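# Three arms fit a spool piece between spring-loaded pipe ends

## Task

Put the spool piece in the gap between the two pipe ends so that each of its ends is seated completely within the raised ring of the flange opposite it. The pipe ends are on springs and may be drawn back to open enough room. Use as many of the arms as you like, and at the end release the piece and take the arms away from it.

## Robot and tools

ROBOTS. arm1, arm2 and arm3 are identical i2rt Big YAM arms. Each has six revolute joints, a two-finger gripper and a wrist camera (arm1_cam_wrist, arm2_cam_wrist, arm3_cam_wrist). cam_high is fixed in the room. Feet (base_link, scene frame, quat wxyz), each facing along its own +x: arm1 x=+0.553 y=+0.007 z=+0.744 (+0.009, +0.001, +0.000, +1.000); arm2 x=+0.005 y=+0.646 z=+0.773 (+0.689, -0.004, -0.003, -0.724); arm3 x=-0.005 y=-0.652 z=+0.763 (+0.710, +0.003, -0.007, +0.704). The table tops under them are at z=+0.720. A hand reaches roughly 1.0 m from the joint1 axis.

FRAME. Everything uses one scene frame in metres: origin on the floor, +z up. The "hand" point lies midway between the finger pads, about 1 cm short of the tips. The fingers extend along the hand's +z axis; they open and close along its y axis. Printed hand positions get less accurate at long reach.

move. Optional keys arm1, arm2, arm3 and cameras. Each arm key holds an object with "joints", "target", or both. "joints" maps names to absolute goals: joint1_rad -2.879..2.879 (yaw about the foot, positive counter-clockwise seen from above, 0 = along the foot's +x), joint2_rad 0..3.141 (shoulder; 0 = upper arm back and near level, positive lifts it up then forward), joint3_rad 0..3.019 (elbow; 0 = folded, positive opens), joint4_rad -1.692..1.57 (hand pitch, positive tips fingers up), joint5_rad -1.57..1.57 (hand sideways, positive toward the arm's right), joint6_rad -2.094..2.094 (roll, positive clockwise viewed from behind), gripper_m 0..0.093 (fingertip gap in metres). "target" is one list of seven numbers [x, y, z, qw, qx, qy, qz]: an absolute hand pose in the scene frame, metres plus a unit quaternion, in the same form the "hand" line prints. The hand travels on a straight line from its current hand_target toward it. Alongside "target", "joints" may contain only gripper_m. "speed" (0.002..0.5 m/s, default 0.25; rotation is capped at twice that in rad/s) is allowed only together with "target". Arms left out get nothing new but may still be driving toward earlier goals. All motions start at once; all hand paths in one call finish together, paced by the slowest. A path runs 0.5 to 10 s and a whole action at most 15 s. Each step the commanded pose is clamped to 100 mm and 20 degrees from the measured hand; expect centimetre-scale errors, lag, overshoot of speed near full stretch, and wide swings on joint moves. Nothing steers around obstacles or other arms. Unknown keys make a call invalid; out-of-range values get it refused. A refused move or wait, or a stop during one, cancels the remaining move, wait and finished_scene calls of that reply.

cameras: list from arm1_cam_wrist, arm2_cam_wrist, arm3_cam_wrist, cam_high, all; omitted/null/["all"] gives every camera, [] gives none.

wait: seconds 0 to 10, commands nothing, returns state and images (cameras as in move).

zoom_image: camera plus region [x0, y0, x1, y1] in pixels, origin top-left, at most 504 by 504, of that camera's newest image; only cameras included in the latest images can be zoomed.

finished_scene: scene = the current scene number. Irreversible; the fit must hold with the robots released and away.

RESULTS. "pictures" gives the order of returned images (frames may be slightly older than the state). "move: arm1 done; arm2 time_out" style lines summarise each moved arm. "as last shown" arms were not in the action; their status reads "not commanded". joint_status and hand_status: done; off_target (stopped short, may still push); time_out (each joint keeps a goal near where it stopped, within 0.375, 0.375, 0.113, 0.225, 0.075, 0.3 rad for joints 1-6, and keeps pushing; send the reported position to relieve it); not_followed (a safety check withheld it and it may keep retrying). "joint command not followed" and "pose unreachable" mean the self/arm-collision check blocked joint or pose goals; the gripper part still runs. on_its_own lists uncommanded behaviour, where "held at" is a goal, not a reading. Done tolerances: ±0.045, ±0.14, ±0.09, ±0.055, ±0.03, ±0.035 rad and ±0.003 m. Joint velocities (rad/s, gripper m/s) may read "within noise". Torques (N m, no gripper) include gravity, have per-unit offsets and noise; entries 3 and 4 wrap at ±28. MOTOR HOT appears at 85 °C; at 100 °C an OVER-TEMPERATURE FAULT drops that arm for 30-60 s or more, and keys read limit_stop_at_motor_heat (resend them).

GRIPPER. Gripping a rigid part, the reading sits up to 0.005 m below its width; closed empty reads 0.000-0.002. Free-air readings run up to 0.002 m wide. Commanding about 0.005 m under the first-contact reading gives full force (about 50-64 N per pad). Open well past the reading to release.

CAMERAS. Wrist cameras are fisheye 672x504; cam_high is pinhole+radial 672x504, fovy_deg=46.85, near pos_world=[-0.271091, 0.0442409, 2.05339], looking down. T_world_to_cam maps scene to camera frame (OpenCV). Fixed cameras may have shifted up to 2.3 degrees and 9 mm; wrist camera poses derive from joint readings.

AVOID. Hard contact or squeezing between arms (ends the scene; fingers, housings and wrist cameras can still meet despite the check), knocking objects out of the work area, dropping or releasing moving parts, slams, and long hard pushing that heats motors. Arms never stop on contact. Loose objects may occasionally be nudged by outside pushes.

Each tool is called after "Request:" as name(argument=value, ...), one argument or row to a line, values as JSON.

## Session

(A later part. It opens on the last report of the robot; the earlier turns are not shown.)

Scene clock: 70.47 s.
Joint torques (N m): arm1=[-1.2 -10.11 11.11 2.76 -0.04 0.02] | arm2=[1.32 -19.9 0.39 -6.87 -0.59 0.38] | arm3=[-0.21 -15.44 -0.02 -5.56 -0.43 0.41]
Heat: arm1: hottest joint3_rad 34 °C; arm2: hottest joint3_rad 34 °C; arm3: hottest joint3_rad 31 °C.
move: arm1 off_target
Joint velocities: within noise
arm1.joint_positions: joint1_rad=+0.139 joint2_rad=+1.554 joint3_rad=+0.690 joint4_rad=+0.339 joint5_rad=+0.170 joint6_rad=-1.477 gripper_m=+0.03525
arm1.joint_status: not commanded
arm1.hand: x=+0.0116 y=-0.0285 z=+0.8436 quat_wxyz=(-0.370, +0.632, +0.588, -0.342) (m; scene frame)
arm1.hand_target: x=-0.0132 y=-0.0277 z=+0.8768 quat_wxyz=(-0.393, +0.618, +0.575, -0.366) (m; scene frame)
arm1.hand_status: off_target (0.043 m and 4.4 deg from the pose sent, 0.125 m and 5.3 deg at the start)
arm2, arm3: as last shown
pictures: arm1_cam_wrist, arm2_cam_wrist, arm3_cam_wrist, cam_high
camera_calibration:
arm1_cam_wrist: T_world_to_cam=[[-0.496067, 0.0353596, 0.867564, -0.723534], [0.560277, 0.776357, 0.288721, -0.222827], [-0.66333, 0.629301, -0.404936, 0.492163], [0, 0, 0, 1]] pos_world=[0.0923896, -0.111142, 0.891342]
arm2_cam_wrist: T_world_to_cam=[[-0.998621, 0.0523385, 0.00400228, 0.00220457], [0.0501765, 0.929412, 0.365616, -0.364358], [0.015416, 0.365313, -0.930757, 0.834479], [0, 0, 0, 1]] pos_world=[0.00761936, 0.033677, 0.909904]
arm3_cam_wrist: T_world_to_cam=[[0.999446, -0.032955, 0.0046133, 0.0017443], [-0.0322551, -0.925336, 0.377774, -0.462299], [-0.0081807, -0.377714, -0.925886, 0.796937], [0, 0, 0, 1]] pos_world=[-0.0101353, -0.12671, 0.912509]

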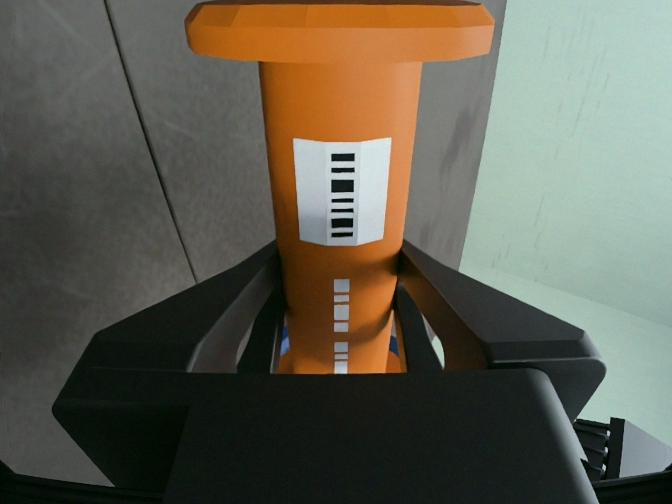

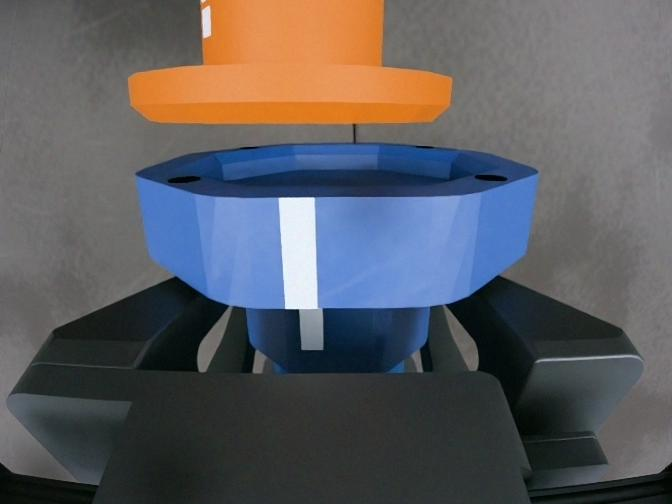

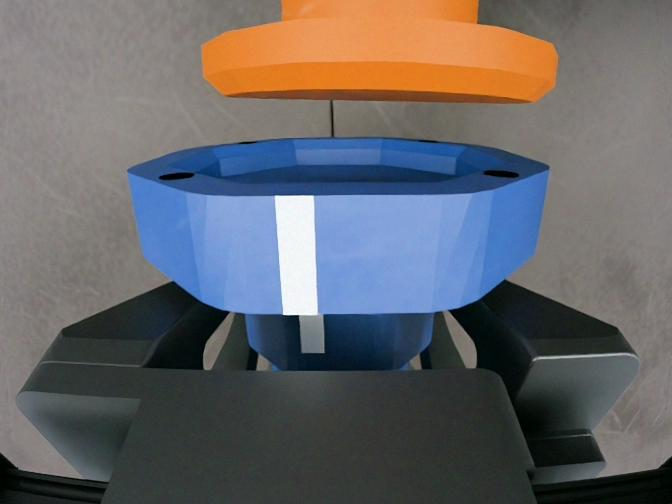

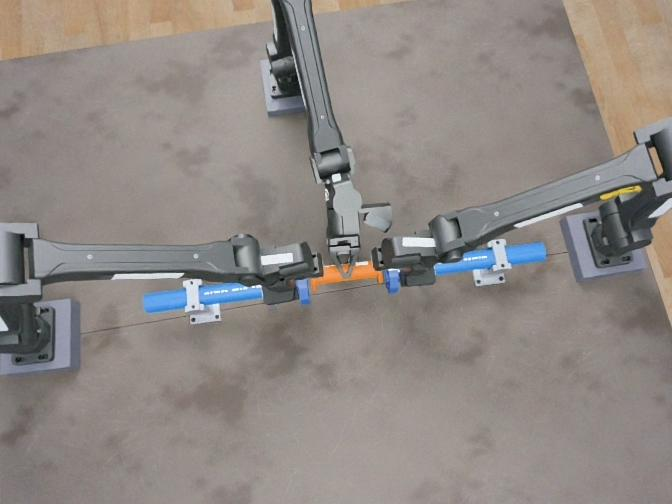

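Request:
move(
  arm1={"target":[-0.024,-0.028,0.851,-0.399,0.614,0.579,-0.360],"speed":0.12},
  cameras=["arm1_cam_wrist","arm2_cam_wrist","arm3_cam_wrist"],
)

Scene clock: 81.30 s.
Joint torques (N m): arm1=[-1.14 -11.05 10.29 3.59 0.13 0.01] | arm2=[1.32 -19.84 0.39 -6.87 -0.6 0.38] | arm3=[-0.5 -15.68 -0.18 -5.61 -0.4 0.41]
Heat: arm1: hottest joint3_rad 36 °C; arm2: hottest joint3_rad 33 °C; arm3: hottest joint3_rad 31 °C.
move: arm1 off_target
Joint velocities: within noise
arm1.joint_positions: joint1_rad=+0.139 joint2_rad=+1.636 joint3_rad=+0.696 joint4_rad=+0.394 joint5_rad=+0.174 joint6_rad=-1.494 gripper_m=+0.03525
arm1.joint_status: not commanded
arm1.hand: x=+0.0057 y=-0.0284 z=+0.8154 quat_wxyz=(-0.369, +0.631, +0.597, -0.331) (m; scene frame)
arm1.hand_target: x=-0.0210 y=-0.0278 z=+0.8520 quat_wxyz=(-0.399, +0.614, +0.579, -0.359) (m; scene frame)
arm1.hand_status: off_target (0.046 m and 5.5 deg from the pose sent, 0.036 m and 4.5 deg at the start)
arm2, arm3: as last shown
pictures: arm1_cam_wrist, arm2_cam_wrist, arm3_cam_wrist
camera_calibration:
arm1_cam_wrist: T_world_to_cam=[[-0.513969, 0.0158072, 0.857663, -0.694414], [0.550304, 0.77305, 0.315531, -0.233299], [-0.658029, 0.634148, -0.406022, 0.477765], [0, 0, 0, 1]] pos_world=[0.0858615, -0.111645, 0.86317]
arm2_cam_wrist: T_world_to_cam=[[-0.998621, 0.0523385, 0.00400228, 0.00220457], [0.0501765, 0.929412, 0.365616, -0.364358], [0.015416, 0.365313, -0.930757, 0.834479], [0, 0, 0, 1]] pos_world=[0.00761936, 0.033677, 0.909904]
arm3_cam_wrist: T_world_to_cam=[[0.999446, -0.032955, 0.0046133, 0.0017443], [-0.0322551, -0.925336, 0.377774, -0.462299], [-0.0081807, -0.377714, -0.925886, 0.796937], [0, 0, 0, 1]] pos_world=[-0.0101353, -0.12671, 0.912509]

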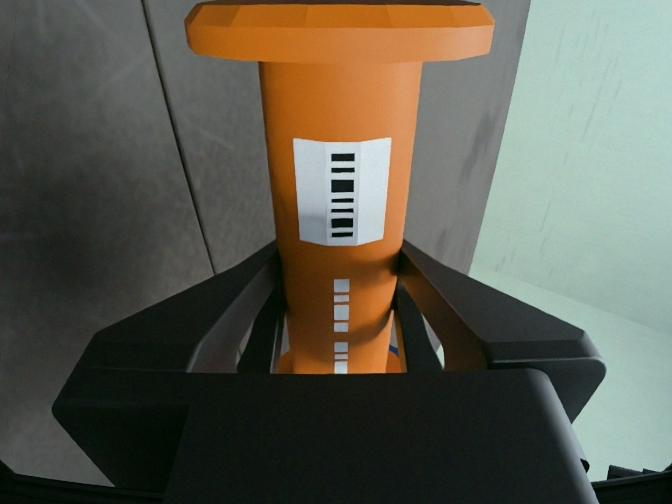

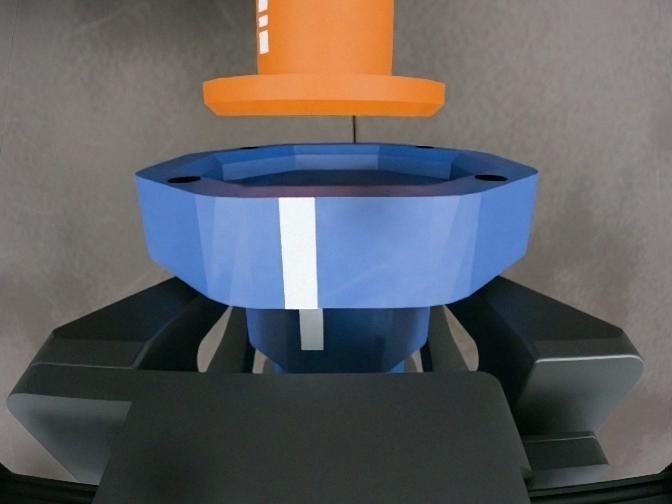

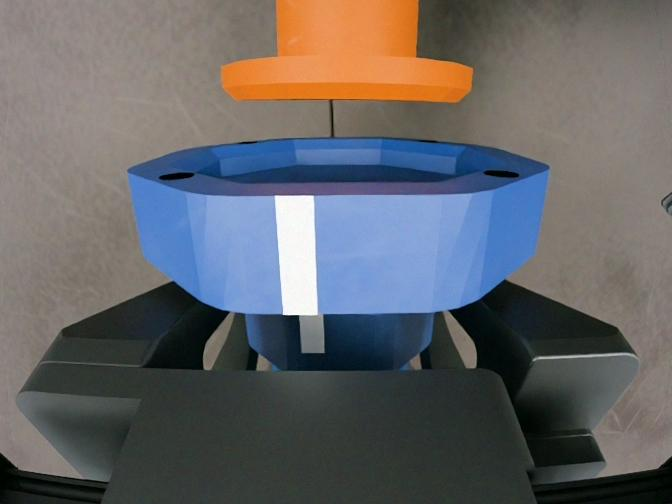

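Request:
move(
  arm1={"target":[-0.028,-0.028,0.866,-0.399,0.614,0.579,-0.360],"speed":0.12},
  cameras=["arm1_cam_wrist","arm2_cam_wrist","arm3_cam_wrist"],
)

Scene clock: 86.57 s.
Joint torques (N m): arm1=[-1.2 -12.81 10.51 2.06 0.08 0.02] | arm2=[1.32 -19.84 0.39 -6.86 -0.59 0.39] | arm3=[-0.32 -15.09 -0.27 -5.34 -0.38 0.41]
Heat: arm1: hottest joint3_rad 37 °C; arm2: hottest joint3_rad 33 °C; arm3: hottest joint3_rad 31 °C.
move: arm1 off_target
Joint velocities: within noise
arm1.joint_positions: joint1_rad=+0.139 joint2_rad=+1.632 joint3_rad=+0.719 joint4_rad=+0.382 joint5_rad=+0.175 joint6_rad=-1.495 gripper_m=+0.03525
arm1.joint_status: not commanded
arm1.hand: x=-0.0025 y=-0.0293 z=+0.8247 quat_wxyz=(-0.373, +0.628, +0.594, -0.336) (m; scene frame)
arm1.hand_target: x=-0.0254 y=-0.0278 z=+0.8668 quat_wxyz=(-0.399, +0.614, +0.578, -0.360) (m; scene frame)
arm1.hand_status: off_target (0.049 m and 4.7 deg from the pose sent, 0.061 m and 5.5 deg at the start)
arm2, arm3: as last shown
pictures: arm1_cam_wrist, arm2_cam_wrist, arm3_cam_wrist
camera_calibration:
arm1_cam_wrist: T_world_to_cam=[[-0.501928, 0.0165054, 0.864752, -0.712353], [0.554618, 0.77334, 0.307156, -0.224095], [-0.663677, 0.633777, -0.397315, 0.469533], [0, 0, 0, 1]] pos_world=[0.0783558, -0.112519, 0.871393]
arm2_cam_wrist: T_world_to_cam=[[-0.998621, 0.0523385, 0.00400228, 0.00220457], [0.0501765, 0.929412, 0.365616, -0.364358], [0.015416, 0.365313, -0.930757, 0.834479], [0, 0, 0, 1]] pos_world=[0.00761936, 0.033677, 0.909904]
arm3_cam_wrist: T_world_to_cam=[[0.999446, -0.032955, 0.0046133, 0.0017443], [-0.0322551, -0.925336, 0.377774, -0.462299], [-0.0081807, -0.377714, -0.925886, 0.796937], [0, 0, 0, 1]] pos_world=[-0.0101353, -0.12671, 0.912509]

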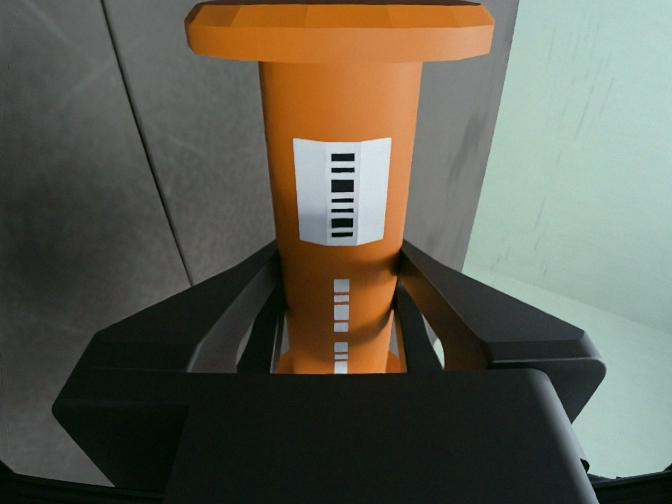

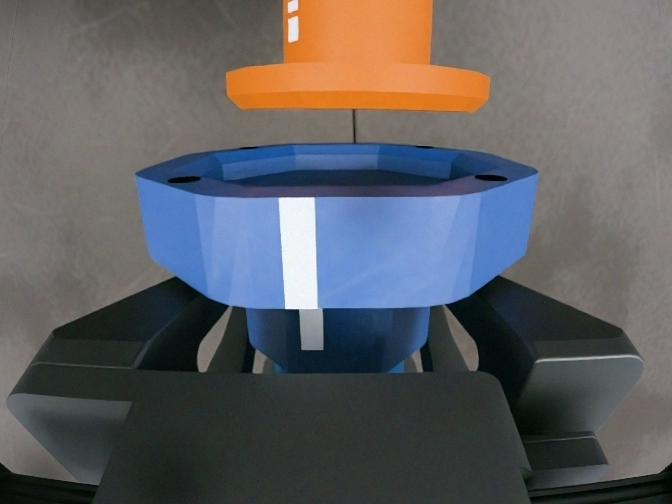

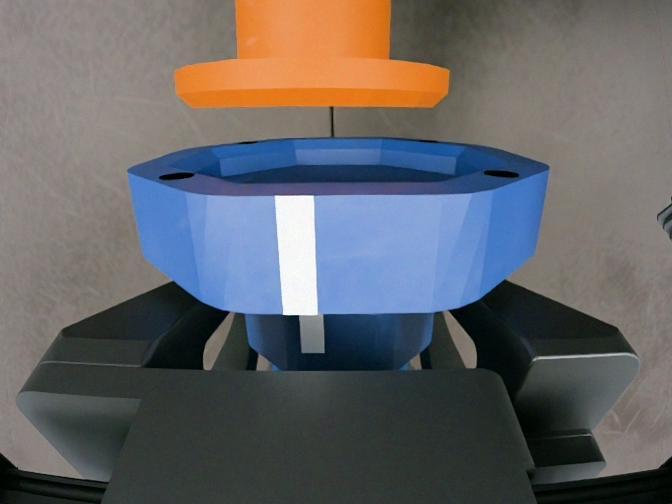

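Request:
move(
  arm1={"target":[-0.0185,-0.028,0.868,-0.399,0.614,0.579,-0.360],"speed":0.12},
  cameras=["arm1_cam_wrist","arm2_cam_wrist","arm3_cam_wrist"],
)

Scene clock: 92.27 s.
Joint torques (N m): arm1=[-1.03 -12.69 9.02 2.03 0.14 0.03] | arm2=[1.32 -19.84 0.4 -6.87 -0.59 0.38] | arm3=[-0.21 -15.15 -0.27 -5.52 -0.44 0.32]
Heat: arm1: hottest joint3_rad 37 °C; arm2: hottest joint3_rad 32 °C; arm3: hottest joint3_rad 31 °C.
move: arm1 off_target
Joint velocities: within noise
arm1.joint_positions: joint1_rad=+0.139 joint2_rad=+1.612 joint3_rad=+0.719 joint4_rad=+0.382 joint5_rad=+0.175 joint6_rad=-1.496 gripper_m=+0.03525
arm1.joint_status: not commanded
arm1.hand: x=-0.0034 y=-0.0294 z=+0.8352 quat_wxyz=(-0.378, +0.626, +0.590, -0.342) (m; scene frame)
arm1.hand_target: x=-0.0173 y=-0.0279 z=+0.8681 quat_wxyz=(-0.399, +0.614, +0.579, -0.360) (m; scene frame)
arm1.hand_status: off_target (0.036 m and 3.6 deg from the pose sent, 0.046 m and 4.7 deg at the start)
arm2.joint_positions: joint1_rad=+0.060 joint2_rad=+1.845 joint3_rad=+1.237 joint4_rad=-0.718 joint5_rad=+0.017 joint6_rad=+0.053 gripper_m=+0.04971
arm2.joint_status: not commanded
arm2.hand: x=+0.0074 y=+0.0829 z=+0.7993 quat_wxyz=(-0.087, -0.717, -0.685, +0.094) (m; scene frame)
arm2.hand_target: x=+0.0101 y=+0.1696 z=+0.7921 quat_wxyz=(-0.003, -0.733, -0.680, +0.006) (m; scene frame)
arm2.hand_status: not commanded
arm3.joint_positions: joint1_rad=+0.027 joint2_rad=+1.645 joint3_rad=+0.989 joint4_rad=-0.697 joint5_rad=+0.009 joint6_rad=+0.049 gripper_m=+0.04771
arm3.joint_status: not commanded
arm3.hand: x=-0.0113 y=-0.1787 z=+0.7998 quat_wxyz=(-0.085, +0.691, -0.713, -0.079) (m; scene frame)
arm3.hand_target: x=-0.0137 y=-0.2651 z=+0.7897 quat_wxyz=(-0.005, +0.681, -0.733, -0.001) (m; scene frame)
arm3.hand_status: not commanded
pictures: arm1_cam_wrist, arm2_cam_wrist, arm3_cam_wrist
camera_calibration:
arm1_cam_wrist: T_world_to_cam=[[-0.485159, 0.018155, 0.874237, -0.729695], [0.560285, 0.774042, 0.294856, -0.216472], [-0.671343, 0.632874, -0.385705, 0.463469], [0, 0, 0, 1]] pos_world=[0.0784151, -0.112511, 0.880517]
arm2_cam_wrist: T_world_to_cam=[[-0.998621, 0.0523385, 0.00400228, 0.00220457], [0.0501765, 0.929412, 0.365616, -0.364358], [0.015416, 0.365313, -0.930757, 0.834479], [0, 0, 0, 1]] pos_world=[0.00761936, 0.033677, 0.909904]
arm3_cam_wrist: T_world_to_cam=[[0.999446, -0.032955, 0.0046133, 0.0017443], [-0.0322551, -0.925336, 0.377774, -0.462299], [-0.0081807, -0.377714, -0.925886, 0.796937], [0, 0, 0, 1]] pos_world=[-0.0101353, -0.12671, 0.912509]

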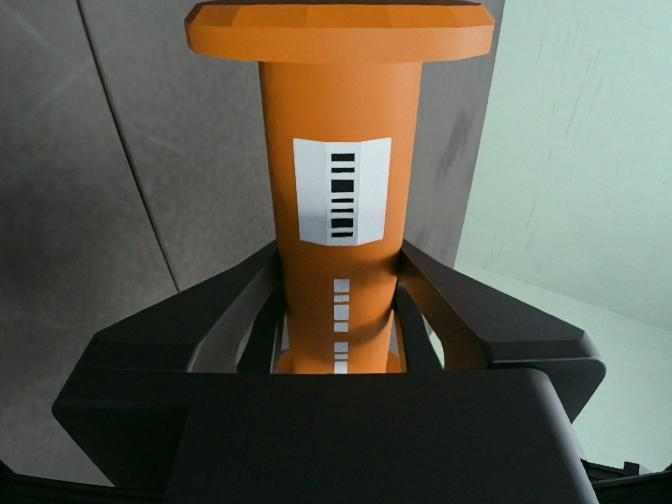

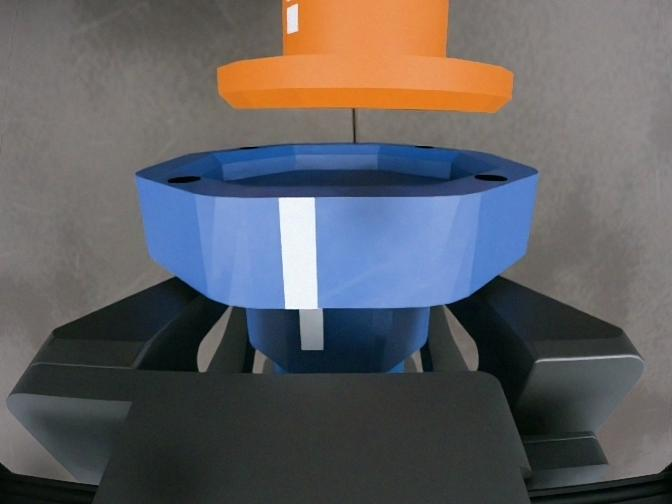

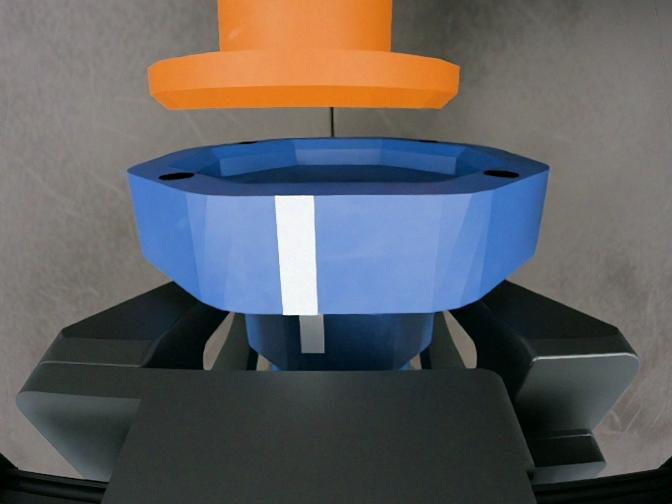

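Request:
move(
  arm1={"target":[-0.006,-0.028,0.860,-0.399,0.614,0.579,-0.360],"speed":0.12},
  cameras=["arm1_cam_wrist","arm2_cam_wrist","arm3_cam_wrist"],
)

Scene clock: 99.80 s.
Joint torques (N m): arm1=[-0.79 -12.57 7.38 3.47 0.15 0.06] | arm2=[1.38 -19.84 0.39 -6.86 -0.59 0.38] | arm3=[-0.21 -15.21 -0.17 -5.65 -0.36 0.43]
Heat: arm1: hottest joint3_rad 37 °C; arm2: hottest joint3_rad 32 °C; arm3: hottest joint3_rad 31 °C.
move: arm1 off_target
Joint velocities: within noise
arm1.joint_positions: joint1_rad=+0.139 joint2_rad=+1.608 joint3_rad=+0.699 joint4_rad=+0.382 joint5_rad=+0.178 joint6_rad=-1.496 gripper_m=+0.03525
arm1.joint_status: not commanded
arm1.hand: x=+0.0046 y=-0.0280 z=+0.8288 quat_wxyz=(-0.375, +0.628, +0.593, -0.336) (m; scene frame)
arm1.hand_target: x=-0.0054 y=-0.0280 z=+0.8598 quat_wxyz=(-0.399, +0.614, +0.579, -0.360) (m; scene frame)
arm1.hand_status: off_target (0.033 m and 4.5 deg from the pose sent, 0.025 m and 3.6 deg at the start)
arm2, arm3: as last shown
pictures: arm1_cam_wrist, arm2_cam_wrist, arm3_cam_wrist
camera_calibration:
arm1_cam_wrist: T_world_to_cam=[[-0.498145, 0.0165637, 0.866935, -0.714151], [0.557836, 0.771562, 0.305794, -0.229274], [-0.66383, 0.635938, -0.39359, 0.471951], [0, 0, 0, 1]] pos_world=[0.0854416, -0.111403, 0.874989]
arm2_cam_wrist: T_world_to_cam=[[-0.998621, 0.0523385, 0.00400228, 0.00220457], [0.0501765, 0.929412, 0.365616, -0.364358], [0.015416, 0.365313, -0.930757, 0.834479], [0, 0, 0, 1]] pos_world=[0.00761936, 0.033677, 0.909904]
arm3_cam_wrist: T_world_to_cam=[[0.999446, -0.032955, 0.0046133, 0.0017443], [-0.0322551, -0.925336, 0.377774, -0.462299], [-0.0081807, -0.377714, -0.925886, 0.796937], [0, 0, 0, 1]] pos_world=[-0.0101353, -0.12671, 0.912509]

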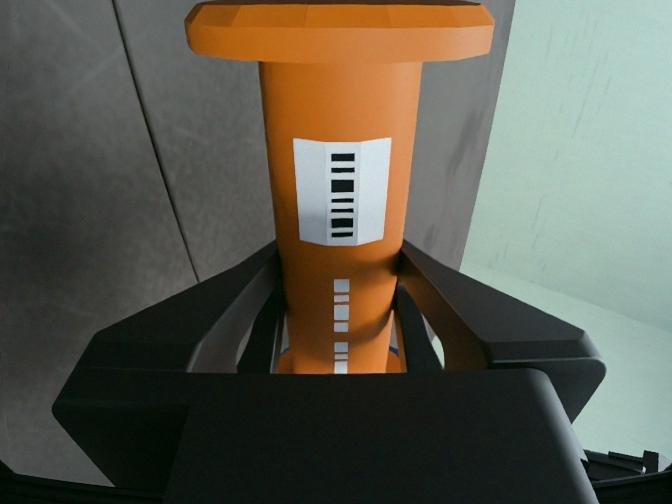

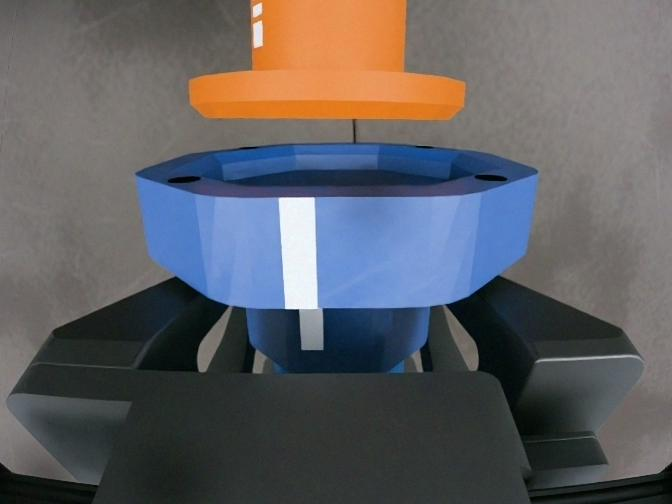

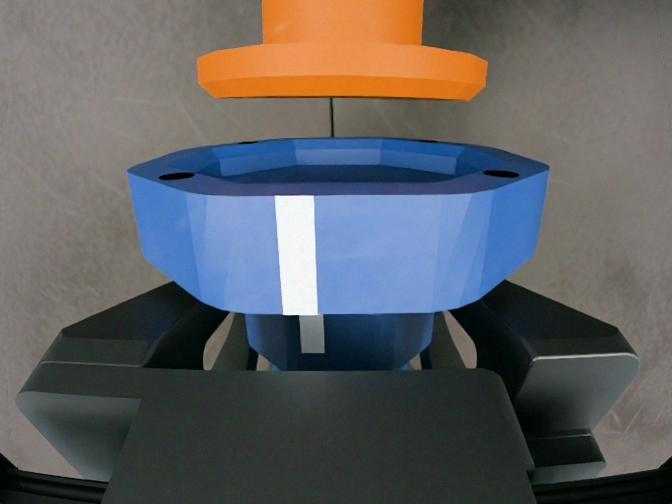

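Request:
move(
  arm2={"target":[0.008,0.095,0.797,0.07,0.730,0.679,-0.07],"speed":0.05},
  arm3={"target":[-0.011,-0.193,0.797,-0.07,0.684,-0.723,-0.07],"speed":0.05},
)

Request:
zoom_image(
  camera="arm2_cam_wrist",
  region=[120, 60, 560, 330],
)

Request:
zoom_image(
  camera="arm3_cam_wrist",
  region=[120, 60, 560, 330],
)

Scene clock: 106.87 s.
Joint torques (N m): arm1=[-0.73 -12.57 7.39 3.47 0.14 0.05] | arm2=[1.08 -15.74 7.08 -1.37 -0.37 0.32] | arm3=[-0.62 -12.28 5.5 -0.36 -0.3 0.16]
Heat: arm1: hottest joint3_rad 37 °C; arm2: hottest joint3_rad 32 °C; arm3: hottest joint3_rad 30 °C.
move: arm2 off_target; arm3 off_target
Joint velocities: within noise
arm1.joint_positions: joint1_rad=+0.139 joint2_rad=+1.607 joint3_rad=+0.699 joint4_rad=+0.382 joint5_rad=+0.178 joint6_rad=-1.496 gripper_m=+0.03525
arm1.joint_status: not commanded
arm1.hand: x=+0.0046 y=-0.0279 z=+0.8290 quat_wxyz=(-0.376, +0.628, +0.593, -0.336) (m; scene frame)
arm1.hand_target: x=-0.0054 y=-0.0279 z=+0.8599 quat_wxyz=(-0.399, +0.614, +0.579, -0.360) (m; scene frame)
arm1.hand_status: not commanded
arm2.joint_positions: joint1_rad=+0.060 joint2_rad=+1.855 joint3_rad=+1.255 joint4_rad=-0.716 joint5_rad=+0.017 joint6_rad=+0.054 gripper_m=+0.04971
arm2.joint_status: not commanded
arm2.hand: x=+0.0073 y=+0.0757 z=+0.8007 quat_wxyz=(-0.090, -0.717, -0.684, +0.097) (m; scene frame)
arm2.hand_target: x=+0.0081 y=+0.0945 z=+0.7973 quat_wxyz=(-0.070, -0.729, -0.678, +0.071) (m; scene frame)
arm2.hand_status: off_target (0.020 m and 4.2 deg from the pose sent, 0.012 m and 3.8 deg at the start)
arm3.joint_positions: joint1_rad=+0.027 joint2_rad=+1.650 joint3_rad=+0.999 joint4_rad=-0.679 joint5_rad=+0.008 joint6_rad=+0.049 gripper_m=+0.04772
arm3.joint_status: not commanded
arm3.hand: x=-0.0116 y=-0.1703 z=+0.8023 quat_wxyz=(-0.092, +0.690, -0.712, -0.088) (m; scene frame)
arm3.hand_target: x=-0.0110 y=-0.1923 z=+0.7969 quat_wxyz=(-0.070, +0.684, -0.723, -0.070) (m; scene frame)
arm3.hand_status: off_target (0.023 m and 3.5 deg from the pose sent, 0.014 m and 2.4 deg at the start)
pictures: arm1_cam_wrist, arm2_cam_wrist, arm3_cam_wrist, cam_high
camera_calibration:
arm1_cam_wrist: T_world_to_cam=[[-0.497792, 0.0166037, 0.867138, -0.714507], [0.558214, 0.771334, 0.305681, -0.229292], [-0.663777, 0.636214, -0.393232, 0.471693], [0, 0, 0, 1]] pos_world=[0.0854173, -0.111373, 0.875151]
arm2_cam_wrist: T_world_to_cam=[[-0.998545, 0.0538386, 0.0031242, 0.0030269], [0.0514032, 0.932653, 0.357095, -0.35154], [0.0163117, 0.356736, -0.934063, 0.841675], [0, 0, 0, 1]] pos_world=[0.0073636, 0.0274458, 0.911701]
arm3_cam_wrist: T_world_to_cam=[[0.999446, -0.0331638, 0.00297523, 0.00351728], [-0.0320482, -0.933869, 0.356176, -0.439597], [-0.00903367, -0.356074, -0.934414, 0.812913], [0, 0, 0, 1]] pos_world=[-0.01026, -0.120953, 0.916161]

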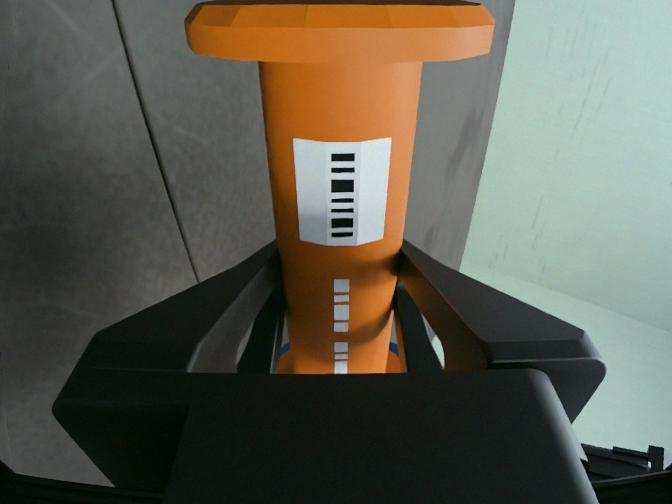

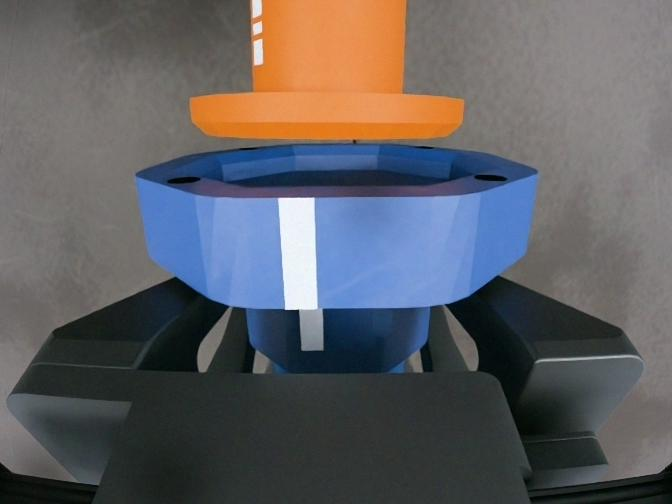

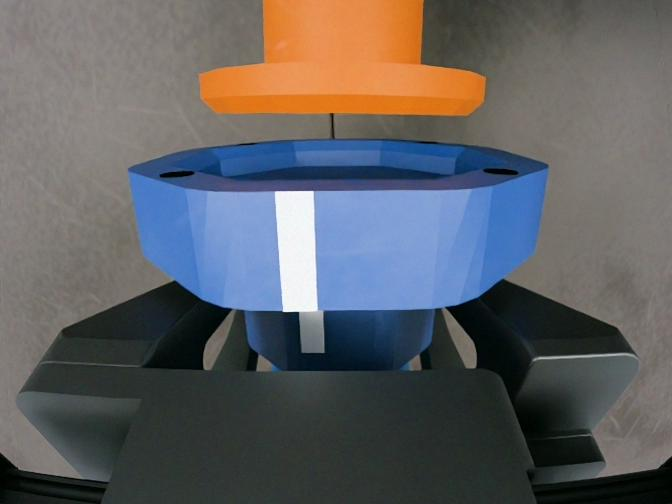

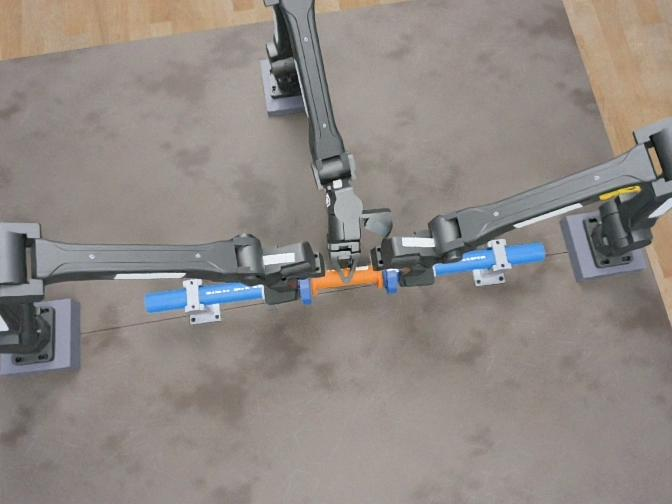

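Scaled by 1.145 from the camera's 672x504 image, which has a finer 960x720 frame.

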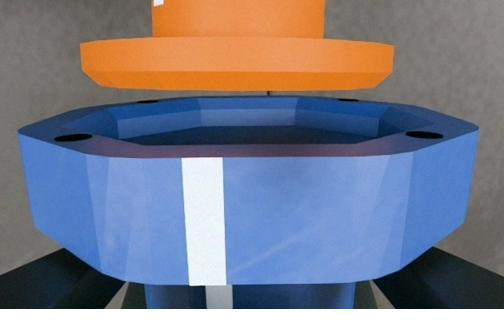

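Scaled by 1.145 from the camera's 672x504 image, which has a finer 960x720 frame.

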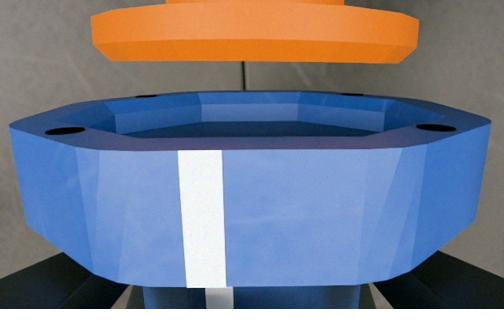

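Request:
move(
  arm2={"target":[0.007,0.07,0.80,0.09,0.727,0.676,-0.09],"speed":0.04},
  arm3={"target":[-0.010,-0.165,0.80,-0.09,0.684,-0.719,-0.085],"speed":0.04},
)

Request:
zoom_image(
  camera="arm2_cam_wrist",
  region=[120, 60, 560, 330],
)

Request:
zoom_image(
  camera="arm3_cam_wrist",
  region=[120, 60, 560, 330],
)

Scene clock: 117.90 s.
Joint torques (N m): arm1=[-0.73 -12.63 7.38 3.45 0.14 0.05] | arm2=[0.97 -15.09 8.81 -0.34 -0.3 0.29] | arm3=[-0.44 -10.81 8.42 0.47 -0.05 0.11]
Heat: arm1: hottest joint3_rad 36 °C; arm2: hottest joint3_rad 33 °C; arm3: hottest joint3_rad 31 °C.
move: arm2 off_target; arm3 done
Joint velocities: within noise
arm1: as last shown
arm2.joint_positions: joint1_rad=+0.059 joint2_rad=+1.868 joint3_rad=+1.272 joint4_rad=-0.700 joint5_rad=+0.017 joint6_rad=+0.054 gripper_m=+0.04971
arm2.joint_status: not commanded
arm2.hand: x=+0.0067 y=+0.0656 z=+0.8008 quat_wxyz=(-0.097, -0.716, -0.683, +0.104) (m; scene frame)
arm2.hand_target: x=+0.0070 y=+0.0700 z=+0.8001 quat_wxyz=(-0.090, -0.726, -0.675, +0.090) (m; scene frame)
arm2.hand_status: off_target (0.004 m and 2.3 deg from the pose sent, 0.006 m and 1.7 deg at the start)
arm3.joint_positions: joint1_rad=+0.027 joint2_rad=+1.663 joint3_rad=+1.009 joint4_rad=-0.657 joint5_rad=+0.010 joint6_rad=+0.049 gripper_m=+0.04772
arm3.joint_status: not commanded
arm3.hand: x=-0.0114 y=-0.1616 z=+0.8015 quat_wxyz=(-0.099, +0.689, -0.712, -0.094) (m; scene frame)
arm3.hand_target: x=-0.0100 y=-0.1650 z=+0.8001 quat_wxyz=(-0.090, +0.684, -0.719, -0.085) (m; scene frame)
arm3.hand_status: done (0.004 m and 1.8 deg from the pose sent, 0.006 m and 1.1 deg at the start)
pictures: arm1_cam_wrist, arm2_cam_wrist, arm3_cam_wrist, cam_high
camera_calibration:
arm1_cam_wrist: T_world_to_cam=[[-0.497792, 0.0166037, 0.867138, -0.714507], [0.558214, 0.771334, 0.305681, -0.229292], [-0.663777, 0.636214, -0.393232, 0.471693], [0, 0, 0, 1]] pos_world=[0.0854173, -0.111373, 0.875151]
arm2_cam_wrist: T_world_to_cam=[[-0.998485, 0.0549931, 0.00184823, 0.00394806], [0.0523708, 0.939495, 0.338535, -0.327799], [0.0168807, 0.338118, -0.940952, 0.852135], [0, 0, 0, 1]] pos_world=[0.00672455, 0.0196256, 0.912783]
arm3_cam_wrist: T_world_to_cam=[[0.999428, -0.0335981, 0.00384357, 0.00286388], [-0.0329175, -0.940491, 0.33822, -0.417806], [-0.00774871, -0.338154, -0.941059, 0.823501], [0, 0, 0, 1]] pos_world=[-0.0102343, -0.114377, 0.916263]

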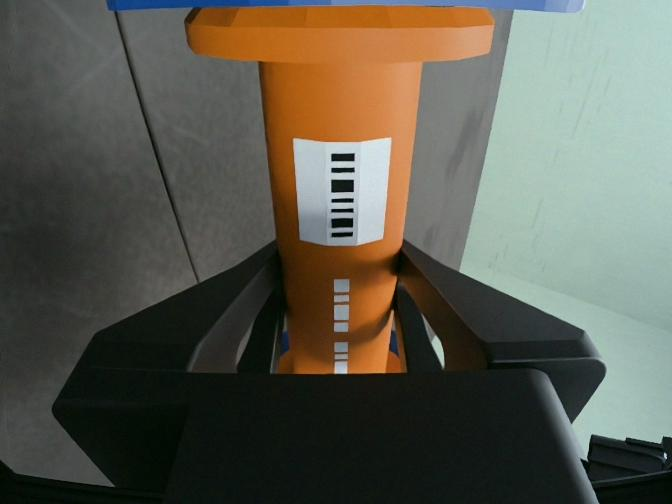

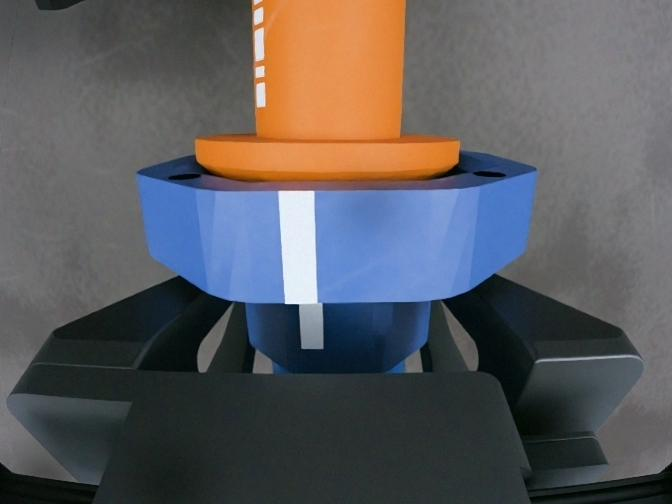

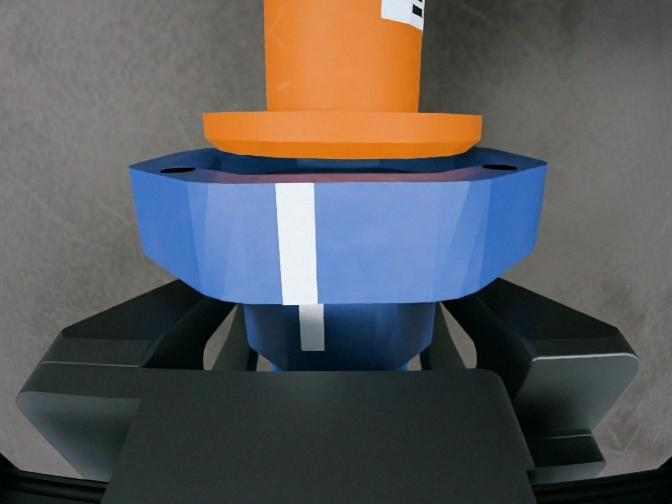

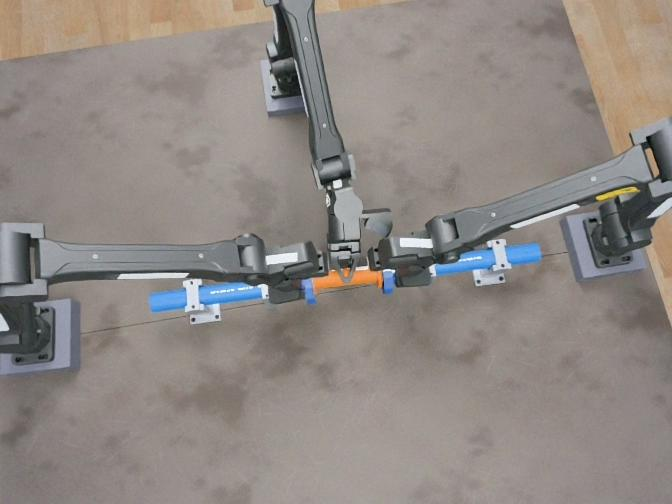

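Scaled by 1.145 from the camera's 672x504 image, which has a finer 960x720 frame.

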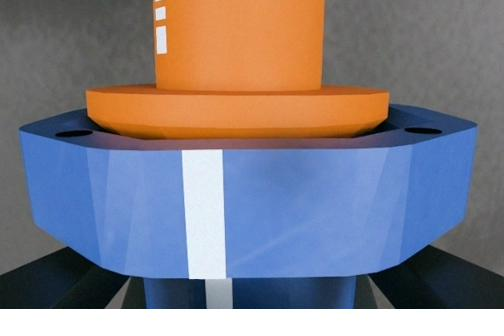

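Scaled by 1.145 from the camera's 672x504 image, which has a finer 960x720 frame.

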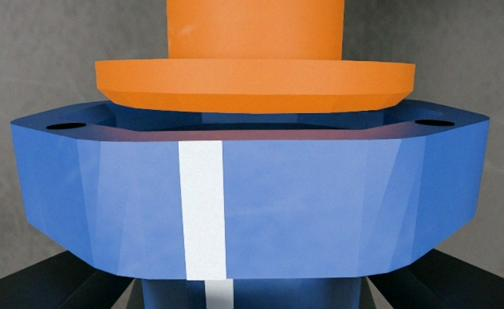

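Request:
move(
  arm2={"target":[0.006,0.045,0.80,0.11,0.724,0.674,-0.11],"speed":0.04},
  arm3={"target":[-0.009,-0.140,0.80,-0.11,0.682,-0.717,-0.10],"speed":0.04},
)

Request:
zoom_image(
  camera="arm2_cam_wrist",
  region=[120, 60, 560, 330],
)

Request:
zoom_image(
  camera="arm3_cam_wrist",
  region=[120, 60, 560, 330],
)

Scene clock: 124.67 s.
Joint torques (N m): arm1=[-0.79 -12.57 7.38 3.45 0.21 0.05] | arm2=[0.91 -13.63 10.93 0.98 -0.25 0.27] | arm3=[-1.03 -8.94 10.48 1.35 0.09 0.07]
Heat: arm1: hottest joint3_rad 36 °C; arm2: hottest joint3_rad 33 °C; arm3: hottest joint3_rad 32 °C.
move: arm2 off_target; arm3 off_target
Joint velocities: within noise
arm1.joint_positions: joint1_rad=+0.139 joint2_rad=+1.607 joint3_rad=+0.699 joint4_rad=+0.382 joint5_rad=+0.176 joint6_rad=-1.496 gripper_m=+0.03525
arm1.joint_status: not commanded
arm1.hand: x=+0.0046 y=-0.0284 z=+0.8289 quat_wxyz=(-0.375, +0.628, +0.593, -0.337) (m; scene frame)
arm1.hand_target: x=-0.0054 y=-0.0279 z=+0.8598 quat_wxyz=(-0.399, +0.614, +0.579, -0.360) (m; scene frame)
arm1.hand_status: not commanded
arm2.joint_positions: joint1_rad=+0.058 joint2_rad=+1.879 joint3_rad=+1.281 joint4_rad=-0.685 joint5_rad=+0.017 joint6_rad=+0.054 gripper_m=+0.04971
arm2.joint_status: not commanded
arm2.hand: x=+0.0065 y=+0.0588 z=+0.7997 quat_wxyz=(-0.102, -0.716, -0.682, +0.109) (m; scene frame)
arm2.hand_target: x=+0.0060 y=+0.0455 z=+0.8001 quat_wxyz=(-0.110, -0.723, -0.673, +0.110) (m; scene frame)
arm2.hand_status: off_target (0.014 m and 1.6 deg from the pose sent, 0.021 m and 2.1 deg at the start)
arm3.joint_positions: joint1_rad=+0.027 joint2_rad=+1.677 joint3_rad=+1.023 joint4_rad=-0.639 joint5_rad=+0.015 joint6_rad=+0.049 gripper_m=+0.04772
arm3.joint_status: not commanded
arm3.hand: x=-0.0107 y=-0.1524 z=+0.8010 quat_wxyz=(-0.107, +0.688, -0.711, -0.099) (m; scene frame)
arm3.hand_target: x=-0.0090 y=-0.1404 z=+0.8000 quat_wxyz=(-0.110, +0.682, -0.716, -0.100) (m; scene frame)
arm3.hand_status: off_target (0.013 m and 1.0 deg from the pose sent, 0.022 m and 1.7 deg at the start)
pictures: arm1_cam_wrist, arm2_cam_wrist, arm3_cam_wrist, cam_high
camera_calibration:
arm1_cam_wrist: T_world_to_cam=[[-0.497951, 0.0160308, 0.867057, -0.714421], [0.556456, 0.77276, 0.305285, -0.228495], [-0.665133, 0.634496, -0.393717, 0.472383], [0, 0, 0, 1]] pos_world=[0.0855986, -0.111701, 0.875185]
arm2_cam_wrist: T_world_to_cam=[[-0.998459, 0.0554796, 0.00130878, 0.00449648], [0.0528885, 0.944157, 0.325225, -0.310632], [0.0168076, 0.324793, -0.945636, 0.85794], [0, 0, 0, 1]] pos_world=[0.00649846, 0.0143825, 0.912318]
arm3_cam_wrist: T_world_to_cam=[[0.999359, -0.0349634, 0.00771065, -0.000829305], [-0.0355844, -0.946142, 0.321789, -0.396766], [-0.00395549, -0.321857, -0.94678, 0.833275], [0, 0, 0, 1]] pos_world=[-0.0099939, -0.10723, 0.91661]

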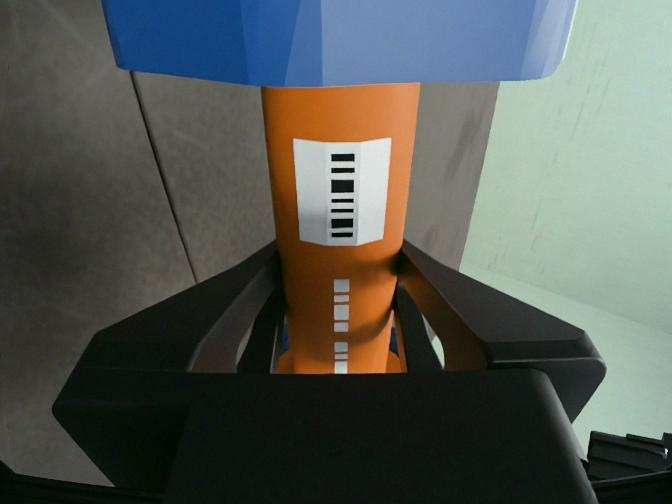

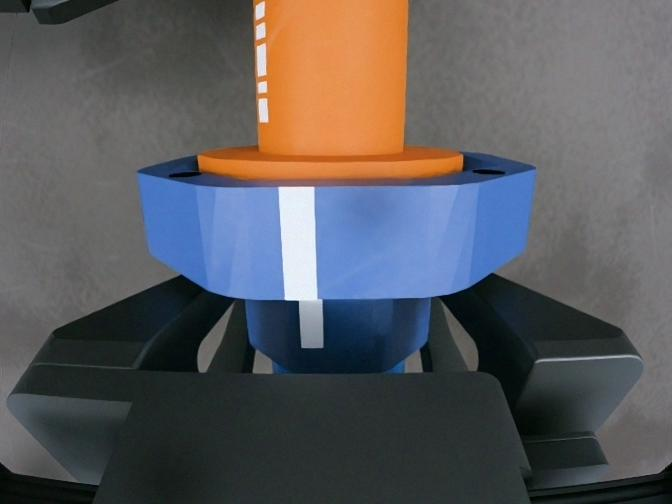

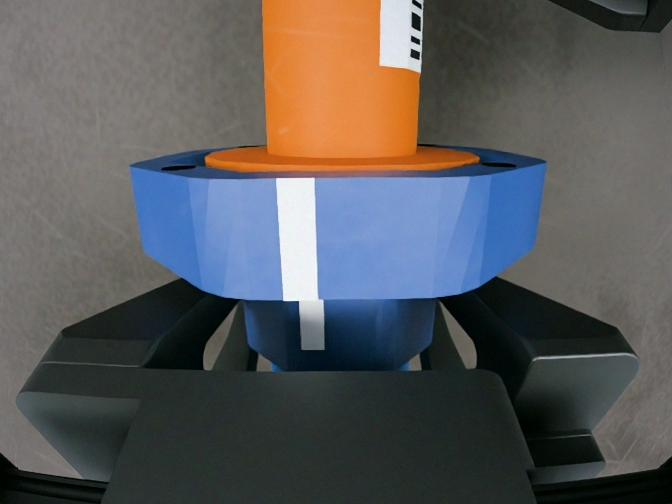

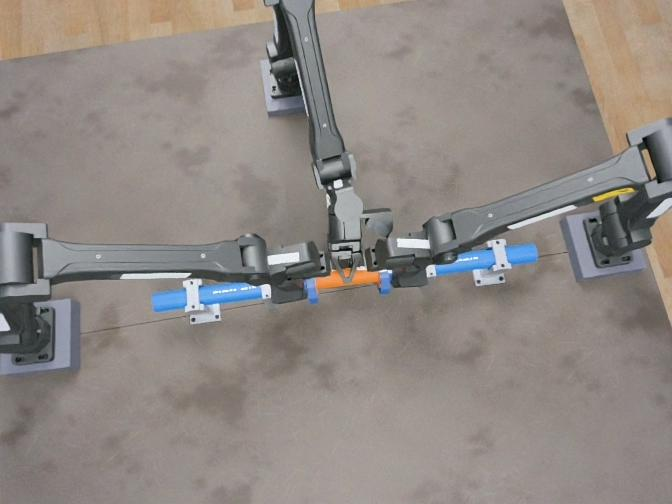

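Scaled by 1.145 from the camera's 672x504 image, which has a finer 960x720 frame.

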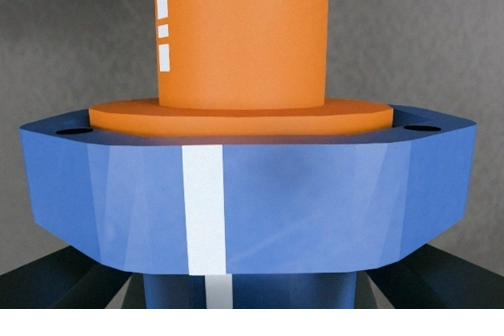

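Scaled by 1.145 from the camera's 672x504 image, which has a finer 960x720 frame.

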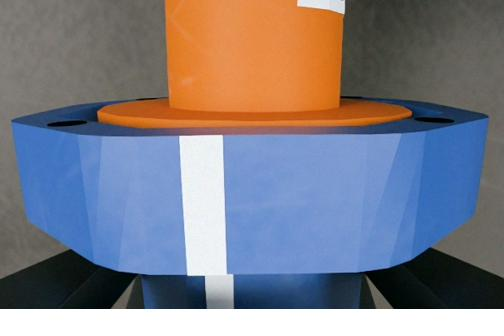

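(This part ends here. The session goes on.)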